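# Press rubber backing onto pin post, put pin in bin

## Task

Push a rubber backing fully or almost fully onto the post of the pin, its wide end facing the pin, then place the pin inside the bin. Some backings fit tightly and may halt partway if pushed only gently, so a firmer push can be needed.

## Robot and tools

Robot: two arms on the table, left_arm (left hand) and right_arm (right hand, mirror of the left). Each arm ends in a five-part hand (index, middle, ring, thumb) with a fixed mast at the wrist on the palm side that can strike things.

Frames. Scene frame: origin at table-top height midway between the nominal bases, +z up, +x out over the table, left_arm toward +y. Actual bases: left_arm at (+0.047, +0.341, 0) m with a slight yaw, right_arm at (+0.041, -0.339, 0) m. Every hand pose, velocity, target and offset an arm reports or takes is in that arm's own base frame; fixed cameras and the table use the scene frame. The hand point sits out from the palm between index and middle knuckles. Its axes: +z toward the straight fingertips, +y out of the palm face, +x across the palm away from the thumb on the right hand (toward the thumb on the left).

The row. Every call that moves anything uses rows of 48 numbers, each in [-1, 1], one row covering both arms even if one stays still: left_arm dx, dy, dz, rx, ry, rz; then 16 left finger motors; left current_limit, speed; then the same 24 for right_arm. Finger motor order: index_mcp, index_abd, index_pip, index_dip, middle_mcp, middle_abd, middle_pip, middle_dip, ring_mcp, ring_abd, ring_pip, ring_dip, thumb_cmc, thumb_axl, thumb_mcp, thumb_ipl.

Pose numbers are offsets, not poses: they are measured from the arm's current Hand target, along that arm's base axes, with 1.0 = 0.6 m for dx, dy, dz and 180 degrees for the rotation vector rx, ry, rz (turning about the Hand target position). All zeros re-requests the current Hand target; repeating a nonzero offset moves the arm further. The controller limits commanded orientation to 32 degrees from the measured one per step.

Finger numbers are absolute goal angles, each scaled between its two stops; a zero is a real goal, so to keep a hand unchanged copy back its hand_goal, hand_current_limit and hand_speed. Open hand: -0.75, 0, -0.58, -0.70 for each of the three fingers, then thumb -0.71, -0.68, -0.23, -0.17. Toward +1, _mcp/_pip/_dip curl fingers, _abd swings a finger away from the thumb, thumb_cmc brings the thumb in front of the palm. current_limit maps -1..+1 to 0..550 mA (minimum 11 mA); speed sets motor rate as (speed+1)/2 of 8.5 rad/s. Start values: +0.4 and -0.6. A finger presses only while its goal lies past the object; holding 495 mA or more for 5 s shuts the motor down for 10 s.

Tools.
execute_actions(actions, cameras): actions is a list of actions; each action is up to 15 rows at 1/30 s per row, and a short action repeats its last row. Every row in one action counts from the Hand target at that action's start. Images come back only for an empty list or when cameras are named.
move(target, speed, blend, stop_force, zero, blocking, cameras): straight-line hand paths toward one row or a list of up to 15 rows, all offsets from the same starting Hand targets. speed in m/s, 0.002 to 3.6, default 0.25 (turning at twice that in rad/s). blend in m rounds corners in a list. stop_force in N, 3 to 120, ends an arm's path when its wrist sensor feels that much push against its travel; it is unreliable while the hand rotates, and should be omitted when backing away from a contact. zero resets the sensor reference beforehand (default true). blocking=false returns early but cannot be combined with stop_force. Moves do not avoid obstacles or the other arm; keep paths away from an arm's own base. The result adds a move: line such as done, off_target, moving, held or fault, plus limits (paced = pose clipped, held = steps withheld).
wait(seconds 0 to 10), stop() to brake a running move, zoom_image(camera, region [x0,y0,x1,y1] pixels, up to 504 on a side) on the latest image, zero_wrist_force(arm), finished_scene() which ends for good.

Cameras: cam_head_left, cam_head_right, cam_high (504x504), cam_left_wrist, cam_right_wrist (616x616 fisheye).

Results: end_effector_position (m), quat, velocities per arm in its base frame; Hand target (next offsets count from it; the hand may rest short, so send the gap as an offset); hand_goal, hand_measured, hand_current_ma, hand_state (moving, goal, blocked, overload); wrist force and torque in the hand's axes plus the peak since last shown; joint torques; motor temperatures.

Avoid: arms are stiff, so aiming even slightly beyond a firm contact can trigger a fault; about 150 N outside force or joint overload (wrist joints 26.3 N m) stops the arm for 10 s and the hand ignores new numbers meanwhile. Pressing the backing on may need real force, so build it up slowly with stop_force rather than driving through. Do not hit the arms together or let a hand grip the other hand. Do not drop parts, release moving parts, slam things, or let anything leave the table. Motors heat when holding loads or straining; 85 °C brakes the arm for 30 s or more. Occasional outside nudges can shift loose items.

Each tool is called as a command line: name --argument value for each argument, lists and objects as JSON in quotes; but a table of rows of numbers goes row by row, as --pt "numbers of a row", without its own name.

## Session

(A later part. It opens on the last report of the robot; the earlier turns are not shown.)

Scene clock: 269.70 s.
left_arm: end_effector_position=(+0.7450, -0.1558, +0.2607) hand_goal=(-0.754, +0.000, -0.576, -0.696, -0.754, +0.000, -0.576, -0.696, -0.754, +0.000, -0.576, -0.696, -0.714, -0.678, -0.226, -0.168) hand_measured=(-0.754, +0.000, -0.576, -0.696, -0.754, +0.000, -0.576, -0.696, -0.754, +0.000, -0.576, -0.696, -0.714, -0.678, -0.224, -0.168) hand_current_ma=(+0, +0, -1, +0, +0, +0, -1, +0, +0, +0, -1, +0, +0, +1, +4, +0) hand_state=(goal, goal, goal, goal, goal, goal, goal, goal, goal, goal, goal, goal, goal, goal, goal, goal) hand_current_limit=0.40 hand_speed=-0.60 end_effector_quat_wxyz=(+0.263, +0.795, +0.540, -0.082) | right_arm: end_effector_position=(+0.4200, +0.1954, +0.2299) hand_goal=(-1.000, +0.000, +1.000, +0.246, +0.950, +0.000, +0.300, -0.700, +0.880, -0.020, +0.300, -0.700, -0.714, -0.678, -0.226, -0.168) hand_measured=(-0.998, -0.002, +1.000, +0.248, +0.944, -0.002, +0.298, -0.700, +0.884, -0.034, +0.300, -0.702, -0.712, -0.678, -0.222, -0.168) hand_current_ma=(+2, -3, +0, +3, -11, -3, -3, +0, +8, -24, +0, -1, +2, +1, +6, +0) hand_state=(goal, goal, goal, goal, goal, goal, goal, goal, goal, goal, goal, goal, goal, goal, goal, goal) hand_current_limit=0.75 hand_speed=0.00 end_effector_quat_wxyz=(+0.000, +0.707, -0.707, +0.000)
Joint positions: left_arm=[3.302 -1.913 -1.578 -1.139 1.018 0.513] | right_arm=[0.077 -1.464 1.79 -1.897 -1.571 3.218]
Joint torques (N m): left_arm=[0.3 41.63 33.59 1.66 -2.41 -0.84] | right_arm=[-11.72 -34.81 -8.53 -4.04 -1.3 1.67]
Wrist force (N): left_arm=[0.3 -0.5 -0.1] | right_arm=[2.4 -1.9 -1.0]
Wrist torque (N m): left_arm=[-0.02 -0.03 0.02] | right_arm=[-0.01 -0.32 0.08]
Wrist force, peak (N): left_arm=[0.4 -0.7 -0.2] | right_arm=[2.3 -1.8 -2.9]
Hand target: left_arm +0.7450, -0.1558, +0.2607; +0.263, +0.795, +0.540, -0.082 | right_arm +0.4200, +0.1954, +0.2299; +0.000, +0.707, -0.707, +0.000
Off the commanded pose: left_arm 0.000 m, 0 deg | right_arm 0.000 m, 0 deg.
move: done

move --pt "0 0 0 0 0 0 -0.754 0 -0.576 -0.696 -0.754 0 -0.576 -0.696 -0.754 0 -0.576 -0.696 -0.714 -0.678 -0.226 -0.168 0.4 -0.6 0 0 0 0 0 0 -0.753 0.3 -0.577 -0.696 -1 0 0.737 0.609 -0.753 -0.3 -0.577 -0.696 -0.714 -0.678 -0.226 -0.168 0.6 0.0" --pt "0 0 0 0 0 0 -0.754 0 -0.576 -0.696 -0.754 0 -0.576 -0.696 -0.754 0 -0.576 -0.696 -0.714 -0.678 -0.226 -0.168 0.4 -0.6 -0.0962 -0.0015 -0.2295 0 -0.25 0 -0.753 0.3 -0.577 -0.696 -1 0 0.737 0.609 -0.753 -0.3 -0.577 -0.696 -0.714 -0.678 -0.226 -0.168 0.6 0.0" --speed 0.3 --cameras '["cam_right_wrist"]'

zoom_image --camera "cam_right_wrist" --region '[290, 80, 410, 200]'

Scene clock: 273.67 s.
left_arm: end_effector_position=(+0.7450, -0.1558, +0.2607) hand_goal=(-0.754, +0.000, -0.576, -0.696, -0.754, +0.000, -0.576, -0.696, -0.754, +0.000, -0.576, -0.696, -0.714, -0.678, -0.226, -0.168) hand_measured=(-0.754, +0.000, -0.576, -0.696, -0.754, +0.000, -0.576, -0.696, -0.754, +0.000, -0.576, -0.696, -0.714, -0.678, -0.224, -0.168) hand_current_ma=(+0, +0, -1, +0, +0, +0, -1, +0, +0, +0, -1, +0, +0, +1, +4, +0) hand_state=(goal, goal, goal, goal, goal, goal, goal, goal, goal, goal, goal, goal, goal, goal, goal, goal) hand_current_limit=0.40 hand_speed=-0.60 end_effector_quat_wxyz=(+0.263, +0.795, +0.540, -0.082) | right_arm: end_effector_position=(+0.3623, +0.1945, +0.0922) hand_goal=(-0.754, +0.300, -0.578, -0.696, -1.000, +0.000, +0.736, +0.608, -0.754, -0.300, -0.578, -0.696, -0.714, -0.678, -0.226, -0.168) hand_measured=(-0.748, +0.296, -0.574, -0.694, -0.996, -0.002, +0.732, +0.606, -0.750, -0.296, -0.578, -0.698, -0.710, -0.678, -0.222, -0.168) hand_current_ma=(+9, -6, +4, +3, +7, -3, -6, -3, +8, +5, +1, -4, +6, +1, +6, +0) hand_state=(goal, goal, goal, goal, goal, goal, goal, goal, goal, goal, goal, goal, goal, goal, goal, goal) hand_current_limit=0.60 hand_speed=0.00 end_effector_quat_wxyz=(-0.271, +0.653, -0.653, +0.271)
Joint positions: left_arm=[3.302 -1.913 -1.578 -1.139 1.018 0.513] | right_arm=[0.142 -1.524 2.586 -3.414 -1.671 3.242]
Joint torques (N m): left_arm=[0.14 41.66 35.18 1.73 -2.37 -0.82] | right_arm=[13.08 -7.71 1.91 -4.89 -1.51 -1.34]
Wrist force (N): left_arm=[0.2 -0.6 0.0] | right_arm=[2.5 -2.5 -0.7]
Wrist torque (N m): left_arm=[-0.05 -0.03 0.02] | right_arm=[-0.12 -0.33 0.26]
Wrist force, peak (N): left_arm=[0.3 -0.8 -0.4] | right_arm=[2.8 -2.8 -2.0]
Hand target: left_arm +0.7450, -0.1558, +0.2607; +0.263, +0.795, +0.540, -0.082 | right_arm +0.3623, +0.1945, +0.0922; -0.271, +0.653, -0.653, +0.271
Off the commanded pose: left_arm 0.000 m, 0 deg | right_arm 0.000 m, 0 deg.
move: done
camera_calibration:
cam_right_wrist: T_world_to_cam=[[-0.442315, 0.780406, -0.441954, 0.0812708], [-0.263468, 0.357971, 0.895791, -0.124089], [0.857288, 0.512663, 0.0472762, -0.29691], [0, 0, 0, 1]] pos_world=[0.257791, 0.133211, 0.161113]
Images, in order (width x height): cam_right_wrist 616x616.

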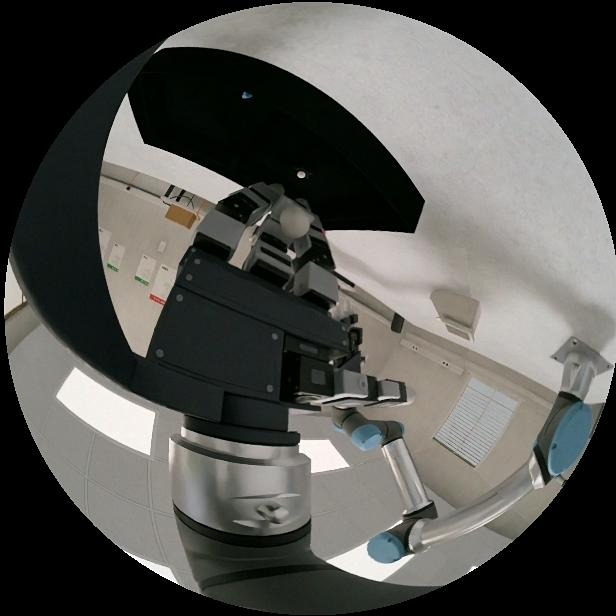

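Scaled by 4.200 from the camera's 616x616 image, which has a finer 880x880 frame.

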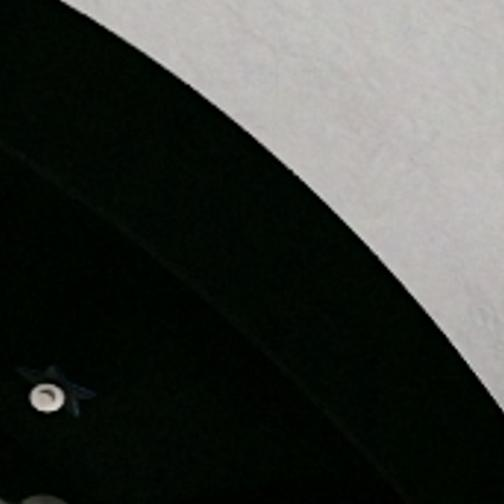

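zoom_image --camera "cam_right_wrist" --region '[286, 160, 316, 190]'

zoom_image --camera "cam_right_wrist" --region '[200, 150, 360, 310]'

Scaled by 16.800 from the camera's 616x616 image, which has a finer 880x880 frame.

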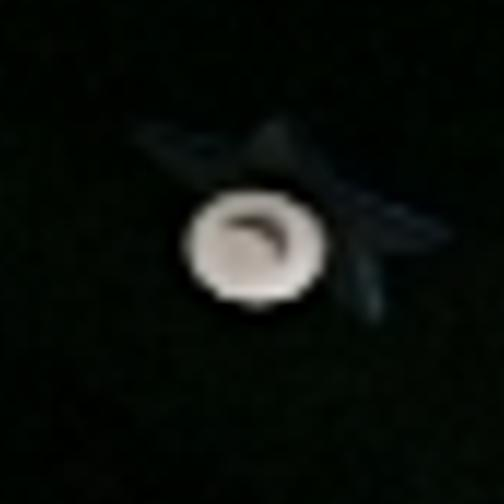

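Scaled by 3.150 from the camera's 616x616 image, which has a finer 880x880 frame.

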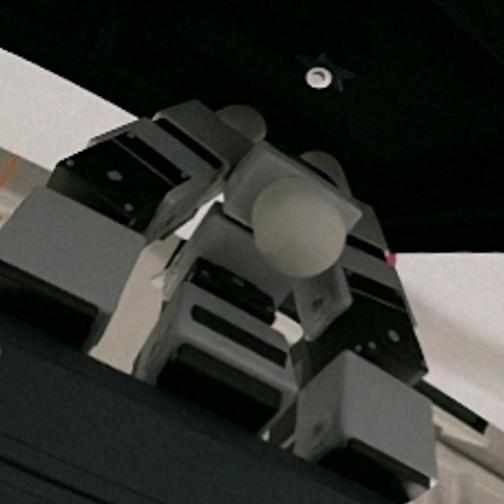

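move --target '[0,0,0,0,0,0,-0.754,0,-0.576,-0.696,-0.754,0,-0.576,-0.696,-0.754,0,-0.576,-0.696,-0.714,-0.678,-0.226,-0.168,0.4,-0.6,0.00867,-0.0782,-0.0483,0,0,0.1,-0.753,0.3,-0.577,-0.696,-1,0,0.737,0.609,-0.753,-0.3,-0.577,-0.696,-0.714,-0.678,-0.226,-0.168,0.6,0.0]' --speed 0.15 --cameras '["cam_right_wrist"]'

zoom_image --camera "cam_right_wrist" --region '[220, 140, 360, 280]'

zoom_image --camera "cam_right_wrist" --region '[260, 160, 320, 220]'

Scene clock: 277.27 s.
left_arm: end_effector_position=(+0.7450, -0.1558, +0.2607) hand_goal=(-0.754, +0.000, -0.576, -0.696, -0.754, +0.000, -0.576, -0.696, -0.754, +0.000, -0.576, -0.696, -0.714, -0.678, -0.226, -0.168) hand_measured=(-0.754, +0.000, -0.576, -0.696, -0.754, +0.000, -0.576, -0.696, -0.754, +0.000, -0.576, -0.696, -0.714, -0.678, -0.224, -0.168) hand_current_ma=(+0, +0, -1, +0, +0, +0, -1, +0, +0, +0, -1, +0, +0, +1, +4, +0) hand_state=(goal, goal, goal, goal, goal, goal, goal, goal, goal, goal, goal, goal, goal, goal, goal, goal) hand_current_limit=0.40 hand_speed=-0.60 end_effector_quat_wxyz=(+0.263, +0.795, +0.540, -0.082) | right_arm: end_effector_position=(+0.3675, +0.1477, +0.0632) hand_goal=(-0.754, +0.300, -0.578, -0.696, -1.000, +0.000, +0.736, +0.608, -0.754, -0.300, -0.578, -0.696, -0.714, -0.678, -0.226, -0.168) hand_measured=(-0.748, +0.296, -0.574, -0.694, -0.996, -0.002, +0.732, +0.606, -0.748, -0.296, -0.578, -0.698, -0.710, -0.678, -0.222, -0.168) hand_current_ma=(+10, -6, +4, +3, +7, -3, -6, -3, +9, +5, +1, -4, +6, +1, +6, +0) hand_state=(goal, goal, goal, goal, goal, goal, goal, goal, goal, goal, goal, goal, goal, goal, goal, goal) hand_current_limit=0.60 hand_speed=0.00 end_effector_quat_wxyz=(-0.310, +0.747, -0.543, +0.225)
Joint positions: left_arm=[3.302 -1.913 -1.578 -1.139 1.018 0.513] | right_arm=[-0.144 -1.463 2.667 -3.506 -1.253 2.806]
Joint torques (N m): left_arm=[-0.58 41.63 35.29 1.72 -2.46 -0.71] | right_arm=[-12.92 -8.81 4.24 -1.03 1.52 -1.41]
Wrist force (N): left_arm=[0.3 -0.5 -0.1] | right_arm=[2.4 -2.2 -0.5]
Wrist torque (N m): left_arm=[-0.01 -0.03 0.02] | right_arm=[-0.07 -0.33 0.25]
Wrist force, peak (N): left_arm=[0.5 -0.7 0.0] | right_arm=[2.4 -2.8 -0.6]
Hand target: left_arm +0.7450, -0.1558, +0.2607; +0.263, +0.795, +0.540, -0.082 | right_arm +0.3675, +0.1476, +0.0632; -0.310, +0.747, -0.543, +0.225
Off the commanded pose: left_arm 0.000 m, 0 deg | right_arm 0.000 m, 0 deg.
move: done
camera_calibration:
cam_right_wrist: T_world_to_cam=[[-0.661615, 0.605657, -0.442092, 0.213786], [-0.361299, 0.259138, 0.895718, -0.0294034], [0.65706, 0.752348, 0.0473742, -0.237735], [0, 0, 0, 1]] pos_world=[0.287027, 0.0569977, 0.132113]
Images, in order (width x height): cam_right_wrist 616x616.

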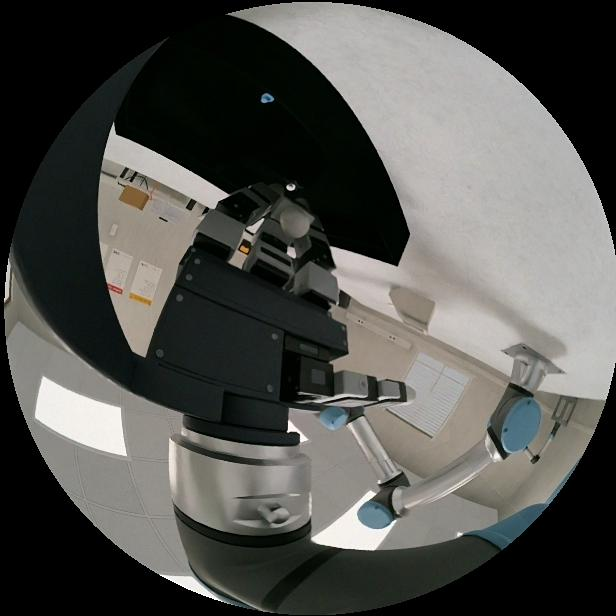

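Scaled by 3.600 from the camera's 616x616 image, which has a finer 880x880 frame.

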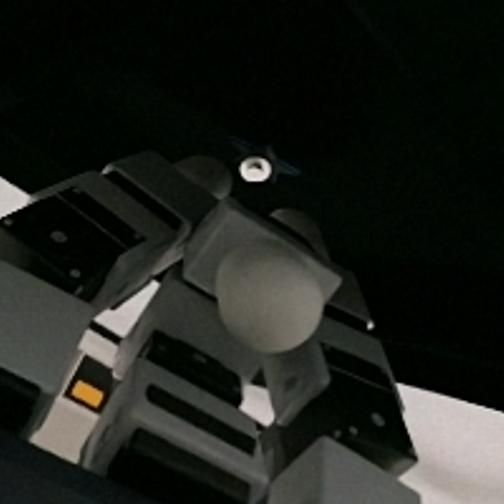

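Scaled by 8.400 from the camera's 616x616 image, which has a finer 880x880 frame.

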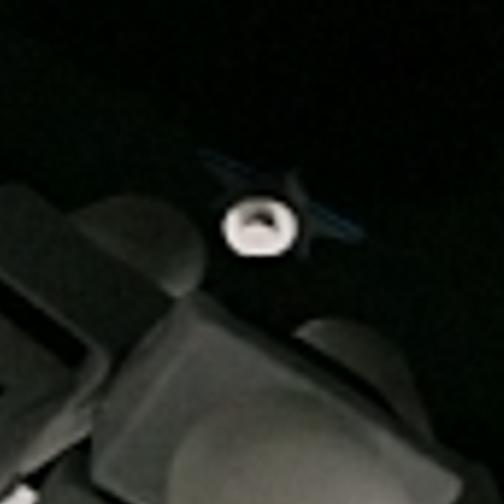

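move --target '[0,0,0,0,0,0,-0.754,0,-0.576,-0.696,-0.754,0,-0.576,-0.696,-0.754,0,-0.576,-0.696,-0.714,-0.678,-0.226,-0.168,0.4,-0.6,0.0398,0.011,-0.0395,0,0,0,-0.753,0.3,-0.577,-0.696,-1,0,0.737,0.609,-0.753,-0.3,-0.577,-0.696,-0.714,-0.678,-0.226,-0.168,0.6,0.0]' --speed 0.04 --stop_force 4 --cameras '["cam_right_wrist"]'

zoom_image --camera "cam_right_wrist" --region '[260, 160, 320, 220]'

Scene clock: 280.20 s.
left_arm: end_effector_position=(+0.7450, -0.1558, +0.2607) hand_goal=(-0.754, +0.000, -0.576, -0.696, -0.754, +0.000, -0.576, -0.696, -0.754, +0.000, -0.576, -0.696, -0.714, -0.678, -0.226, -0.168) hand_measured=(-0.754, +0.000, -0.576, -0.696, -0.754, +0.000, -0.576, -0.696, -0.754, +0.000, -0.576, -0.696, -0.714, -0.678, -0.224, -0.168) hand_current_ma=(+0, +0, -1, +0, +0, +0, -1, +0, +0, +0, -1, +0, +0, +1, +4, +0) hand_state=(goal, goal, goal, goal, goal, goal, goal, goal, goal, goal, goal, goal, goal, goal, goal, goal) hand_current_limit=0.40 hand_speed=-0.60 end_effector_quat_wxyz=(+0.263, +0.795, +0.540, -0.082) | right_arm: end_effector_position=(+0.3914, +0.1542, +0.0395) hand_goal=(-0.754, +0.300, -0.578, -0.696, -1.000, +0.000, +0.736, +0.608, -0.754, -0.300, -0.578, -0.696, -0.714, -0.678, -0.226, -0.168) hand_measured=(-0.748, +0.298, -0.576, -0.694, -0.996, -0.002, +0.732, +0.606, -0.752, -0.298, -0.578, -0.698, -0.710, -0.678, -0.222, -0.168) hand_current_ma=(+11, -3, +4, +3, +7, -3, -6, -3, +3, +2, +0, -4, +6, +1, +6, +0) hand_state=(goal, goal, goal, goal, goal, goal, goal, goal, goal, goal, goal, goal, goal, goal, goal, goal) hand_current_limit=0.60 hand_speed=0.00 end_effector_quat_wxyz=(-0.310, +0.747, -0.543, +0.225)
Joint positions: left_arm=[3.302 -1.913 -1.578 -1.139 1.018 0.513] | right_arm=[-0.109 -1.308 2.61 -3.613 -1.276 2.833]
Joint torques (N m): left_arm=[-0.42 41.38 35.06 1.75 -2.44 -0.72] | right_arm=[12.93 -11.01 -21.37 -4.26 -1.11 1.69]
Wrist force (N): left_arm=[0.5 -0.4 0.0] | right_arm=[2.0 -3.1 -3.6]
Wrist torque (N m): left_arm=[-0.02 -0.05 0.04] | right_arm=[0.20 -0.29 0.12]
Wrist force, peak (N): left_arm=[0.4 -0.8 -0.2] | right_arm=[2.0 -3.3 -3.7]
Hand target: left_arm +0.7450, -0.1558, +0.2607; +0.263, +0.795, +0.540, -0.082 | right_arm +0.3914, +0.1542, +0.0395; -0.310, +0.747, -0.543, +0.225
Off the commanded pose: left_arm 0.000 m, 0 deg | right_arm 0.000 m, 0 deg.
move: done
camera_calibration:
cam_right_wrist: T_world_to_cam=[[-0.66172, 0.605578, -0.442043, 0.215156], [-0.3613, 0.259053, 0.895742, -0.00124733], [0.656954, 0.752441, 0.0473744, -0.257254], [0, 0, 0, 1]] pos_world=[0.310927, 0.0635978, 0.108413]
Images, in order (width x height): cam_right_wrist 616x616.

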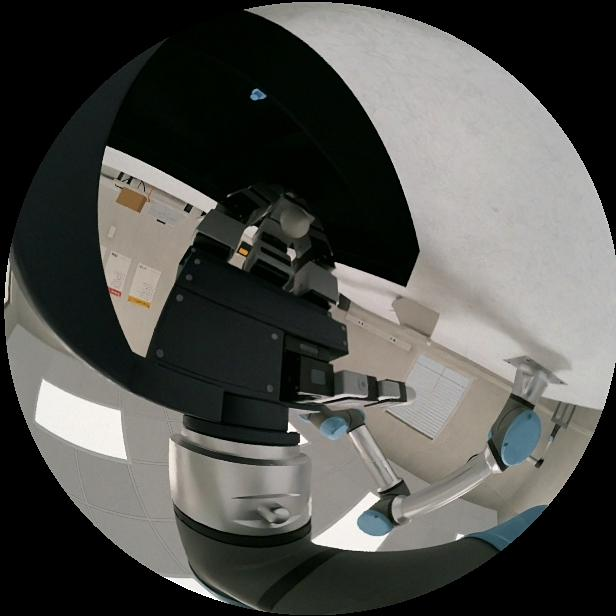

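Scaled by 8.400 from the camera's 616x616 image, which has a finer 880x880 frame.

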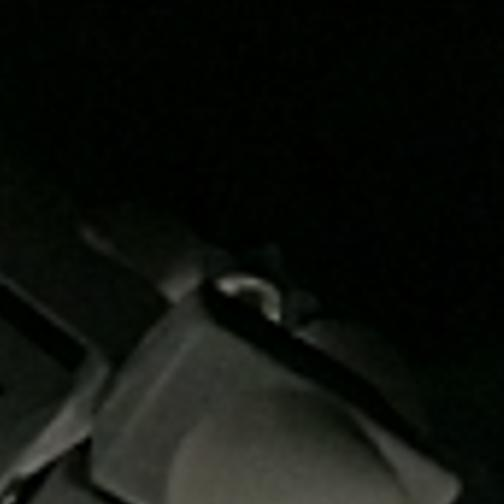

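move --pt "0 0 0 0 0 0 -0.754 0 -0.576 -0.696 -0.754 0 -0.576 -0.696 -0.754 0 -0.576 -0.696 -0.714 -0.678 -0.226 -0.168 0.4 -0.6 0 0 0.0008 0 0 0 -0.753 0.345 -0.577 -0.696 -1 0 0.737 0.609 -0.753 -0.345 -0.577 -0.696 -0.714 -0.678 -0.226 -0.168 0.6 -0.8" --pt "0 0 0 0 0 0 -0.754 0 -0.576 -0.696 -0.754 0 -0.576 -0.696 -0.754 0 -0.576 -0.696 -0.714 -0.678 -0.226 -0.168 0.4 -0.6 0 0 0.0008 0 0 0 -0.753 0.375 -0.577 -0.696 -1 0 0.737 0.609 -0.753 -0.375 -0.577 -0.696 -0.714 -0.678 -0.226 -0.168 0.6 -0.9" --speed 0.05 --cameras '["cam_right_wrist"]'

zoom_image --camera "cam_right_wrist" --region '[260, 160, 320, 220]'

Scene clock: 281.90 s.
left_arm: end_effector_position=(+0.7450, -0.1558, +0.2607) hand_goal=(-0.754, +0.000, -0.576, -0.696, -0.754, +0.000, -0.576, -0.696, -0.754, +0.000, -0.576, -0.696, -0.714, -0.678, -0.226, -0.168) hand_measured=(-0.754, +0.000, -0.576, -0.696, -0.754, +0.000, -0.576, -0.696, -0.754, +0.000, -0.576, -0.696, -0.714, -0.678, -0.224, -0.168) hand_current_ma=(+0, +0, -1, +0, +0, +0, -1, +0, +0, +0, -1, +0, +0, +1, +4, +0) hand_state=(goal, goal, goal, goal, goal, goal, goal, goal, goal, goal, goal, goal, goal, goal, goal, goal) hand_current_limit=0.40 hand_speed=-0.60 end_effector_quat_wxyz=(+0.263, +0.795, +0.540, -0.082) | right_arm: end_effector_position=(+0.3914, +0.1542, +0.0400) hand_goal=(-0.754, +0.374, -0.578, -0.696, -1.000, +0.000, +0.736, +0.608, -0.754, -0.376, -0.578, -0.696, -0.714, -0.678, -0.226, -0.168) hand_measured=(-0.746, +0.320, -0.576, -0.694, -0.996, -0.002, +0.738, +0.606, -0.750, -0.324, -0.578, -0.698, -0.710, -0.678, -0.222, -0.168) hand_current_ma=(+13, -140, +3, +2, +7, -3, +2, -3, +6, +135, -1, -3, +6, +1, +6, +0) hand_state=(goal, blocked, goal, goal, goal, goal, goal, goal, goal, blocked, goal, goal, goal, goal, goal, goal) hand_current_limit=0.60 hand_speed=-0.90 end_effector_quat_wxyz=(-0.310, +0.747, -0.543, +0.225)
Joint positions: left_arm=[3.302 -1.913 -1.578 -1.139 1.018 0.513] | right_arm=[-0.109 -1.31 2.61 -3.611 -1.276 2.833]
Joint torques (N m): left_arm=[-0.33 41.81 35.71 1.8 -2.54 -0.69] | right_arm=[10.78 -28.37 -21.49 -0.89 0.38 1.71]
Wrist force (N): left_arm=[0.1 -0.6 -0.1] | right_arm=[2.5 -2.1 -0.6]
Wrist torque (N m): left_arm=[-0.03 -0.01 0.01] | right_arm=[-0.06 -0.35 0.18]
Wrist force, peak (N): left_arm=[0.2 -0.6 -0.4] | right_arm=[2.0 -3.4 -3.8]
Hand target: left_arm +0.7450, -0.1558, +0.2607; +0.263, +0.795, +0.540, -0.082 | right_arm +0.3914, +0.1542, +0.0400; -0.310, +0.747, -0.543, +0.225
Off the commanded pose: left_arm 0.000 m, 0 deg | right_arm 0.000 m, 0 deg.
move: done
camera_calibration:
cam_right_wrist: T_world_to_cam=[[-0.66172, 0.605578, -0.442043, 0.215377], [-0.3613, 0.259053, 0.895742, -0.0016952], [0.656954, 0.752441, 0.0473744, -0.257278], [0, 0, 0, 1]] pos_world=[0.310927, 0.0635978, 0.108913]
Images, in order (width x height): cam_right_wrist 616x616.

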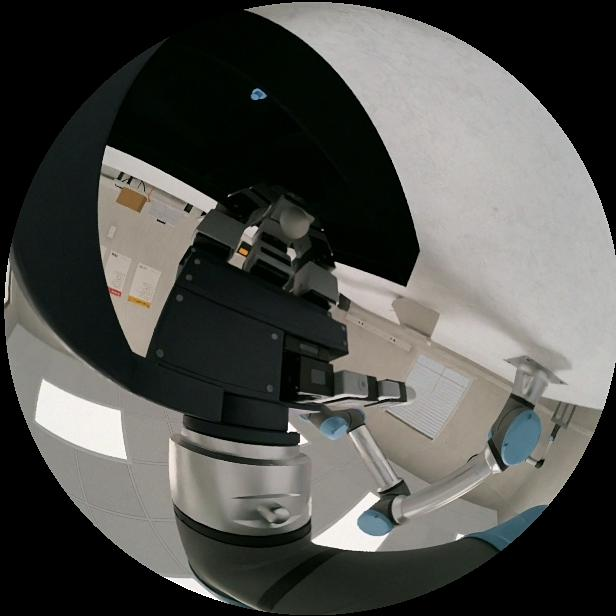

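Scaled by 8.400 from the camera's 616x616 image, which has a finer 880x880 frame.

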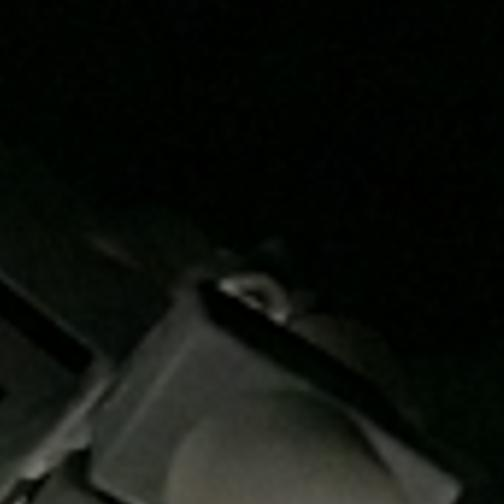

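move --pt "0 0 0 0 0 0 -0.754 0 -0.576 -0.696 -0.754 0 -0.576 -0.696 -0.754 0 -0.576 -0.696 -0.714 -0.678 -0.226 -0.168 0.4 -0.6 0 0 0.0008 0 0 0 -0.753 0.29 -0.577 -0.696 -1 0 1 0.2 -0.753 -0.29 -0.577 -0.696 -0.714 -0.678 -0.226 -0.168 0.6 -0.5" --pt "0 0 0 0 0 0 -0.754 0 -0.576 -0.696 -0.754 0 -0.576 -0.696 -0.754 0 -0.576 -0.696 -0.714 -0.678 -0.226 -0.168 0.4 -0.6 0 0 0.0008 0 0 0 -0.753 0.345 -0.577 -0.696 -1 0 1 0.2 -0.753 -0.345 -0.577 -0.696 -0.714 -0.678 -0.226 -0.168 0.6 -0.7" --speed 0.05 --cameras '["cam_right_wrist"]'

zoom_image --camera "cam_right_wrist" --region '[250, 150, 330, 230]'

Scene clock: 285.20 s.
left_arm: end_effector_position=(+0.7450, -0.1558, +0.2607) hand_goal=(-0.754, +0.000, -0.576, -0.696, -0.754, +0.000, -0.576, -0.696, -0.754, +0.000, -0.576, -0.696, -0.714, -0.678, -0.226, -0.168) hand_measured=(-0.754, +0.000, -0.576, -0.696, -0.754, +0.000, -0.576, -0.696, -0.754, +0.000, -0.576, -0.696, -0.714, -0.678, -0.224, -0.168) hand_current_ma=(+0, +0, -1, +0, +0, +0, -1, +0, +0, +0, -1, +0, +0, +1, +4, +0) hand_state=(goal, goal, goal, goal, goal, goal, goal, goal, goal, goal, goal, goal, goal, goal, goal, goal) hand_current_limit=0.40 hand_speed=-0.60 end_effector_quat_wxyz=(+0.263, +0.795, +0.540, -0.082) | right_arm: end_effector_position=(+0.3914, +0.1542, +0.0404) hand_goal=(-0.754, +0.344, -0.578, -0.696, -1.000, +0.000, +1.000, +0.200, -0.754, -0.346, -0.578, -0.696, -0.714, -0.678, -0.226, -0.168) hand_measured=(-0.746, +0.338, -0.576, -0.694, -0.996, -0.002, +0.994, +0.202, -0.750, -0.340, -0.578, -0.698, -0.710, -0.678, -0.222, -0.168) hand_current_ma=(+14, -7, +3, +2, +7, -3, -9, +3, +8, +7, +0, -3, +6, +1, +6, +0) hand_state=(goal, goal, goal, goal, goal, goal, goal, goal, goal, goal, goal, goal, goal, goal, goal, goal) hand_current_limit=0.60 hand_speed=-0.70 end_effector_quat_wxyz=(-0.310, +0.747, -0.543, +0.225)
Joint positions: left_arm=[3.302 -1.913 -1.578 -1.139 1.018 0.513] | right_arm=[-0.109 -1.312 2.61 -3.609 -1.276 2.833]
Joint torques (N m): left_arm=[-0.66 41.22 35.57 1.68 -2.46 -0.82] | right_arm=[4.12 -28.29 -21.41 -1.05 0.86 1.21]
Wrist force (N): left_arm=[0.1 -0.6 -0.1] | right_arm=[2.5 -2.2 -0.6]
Wrist torque (N m): left_arm=[-0.03 -0.02 0.01] | right_arm=[-0.08 -0.35 0.17]
Wrist force, peak (N): left_arm=[0.1 -0.8 -0.2] | right_arm=[2.5 -2.6 -0.3]
Hand target: left_arm +0.7450, -0.1558, +0.2607; +0.263, +0.795, +0.540, -0.082 | right_arm +0.3914, +0.1542, +0.0404; -0.310, +0.747, -0.543, +0.225
Off the commanded pose: left_arm 0.000 m, 0 deg | right_arm 0.000 m, 0 deg.
move: done
camera_calibration:
cam_right_wrist: T_world_to_cam=[[-0.66176, 0.605532, -0.442045, 0.21557], [-0.361317, 0.259033, 0.895741, -0.00204675], [0.656904, 0.752485, 0.0473711, -0.257284], [0, 0, 0, 1]] pos_world=[0.310927, 0.0635978, 0.109313]
Images, in order (width x height): cam_right_wrist 616x616.

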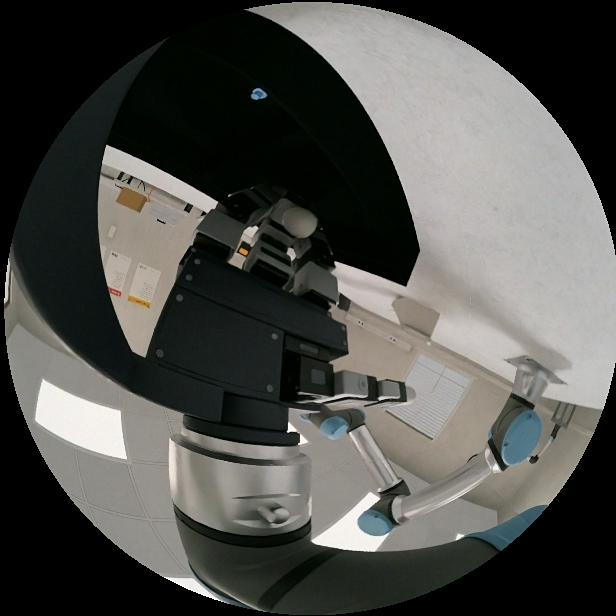

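Scaled by 6.300 from the camera's 616x616 image, which has a finer 880x880 frame.

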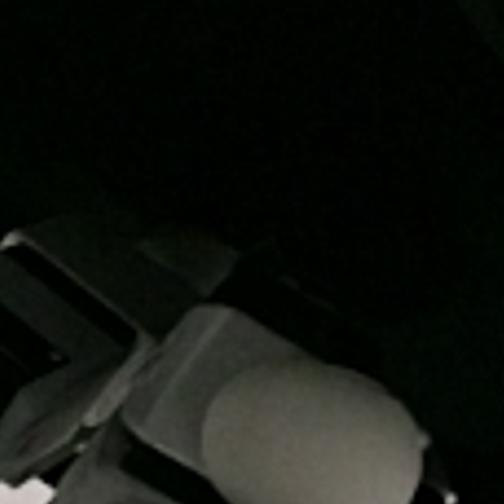

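zoom_image --camera "cam_right_wrist" --region '[272, 178, 312, 218]'

Scaled by 12.600 from the camera's 616x616 image, which has a finer 880x880 frame.

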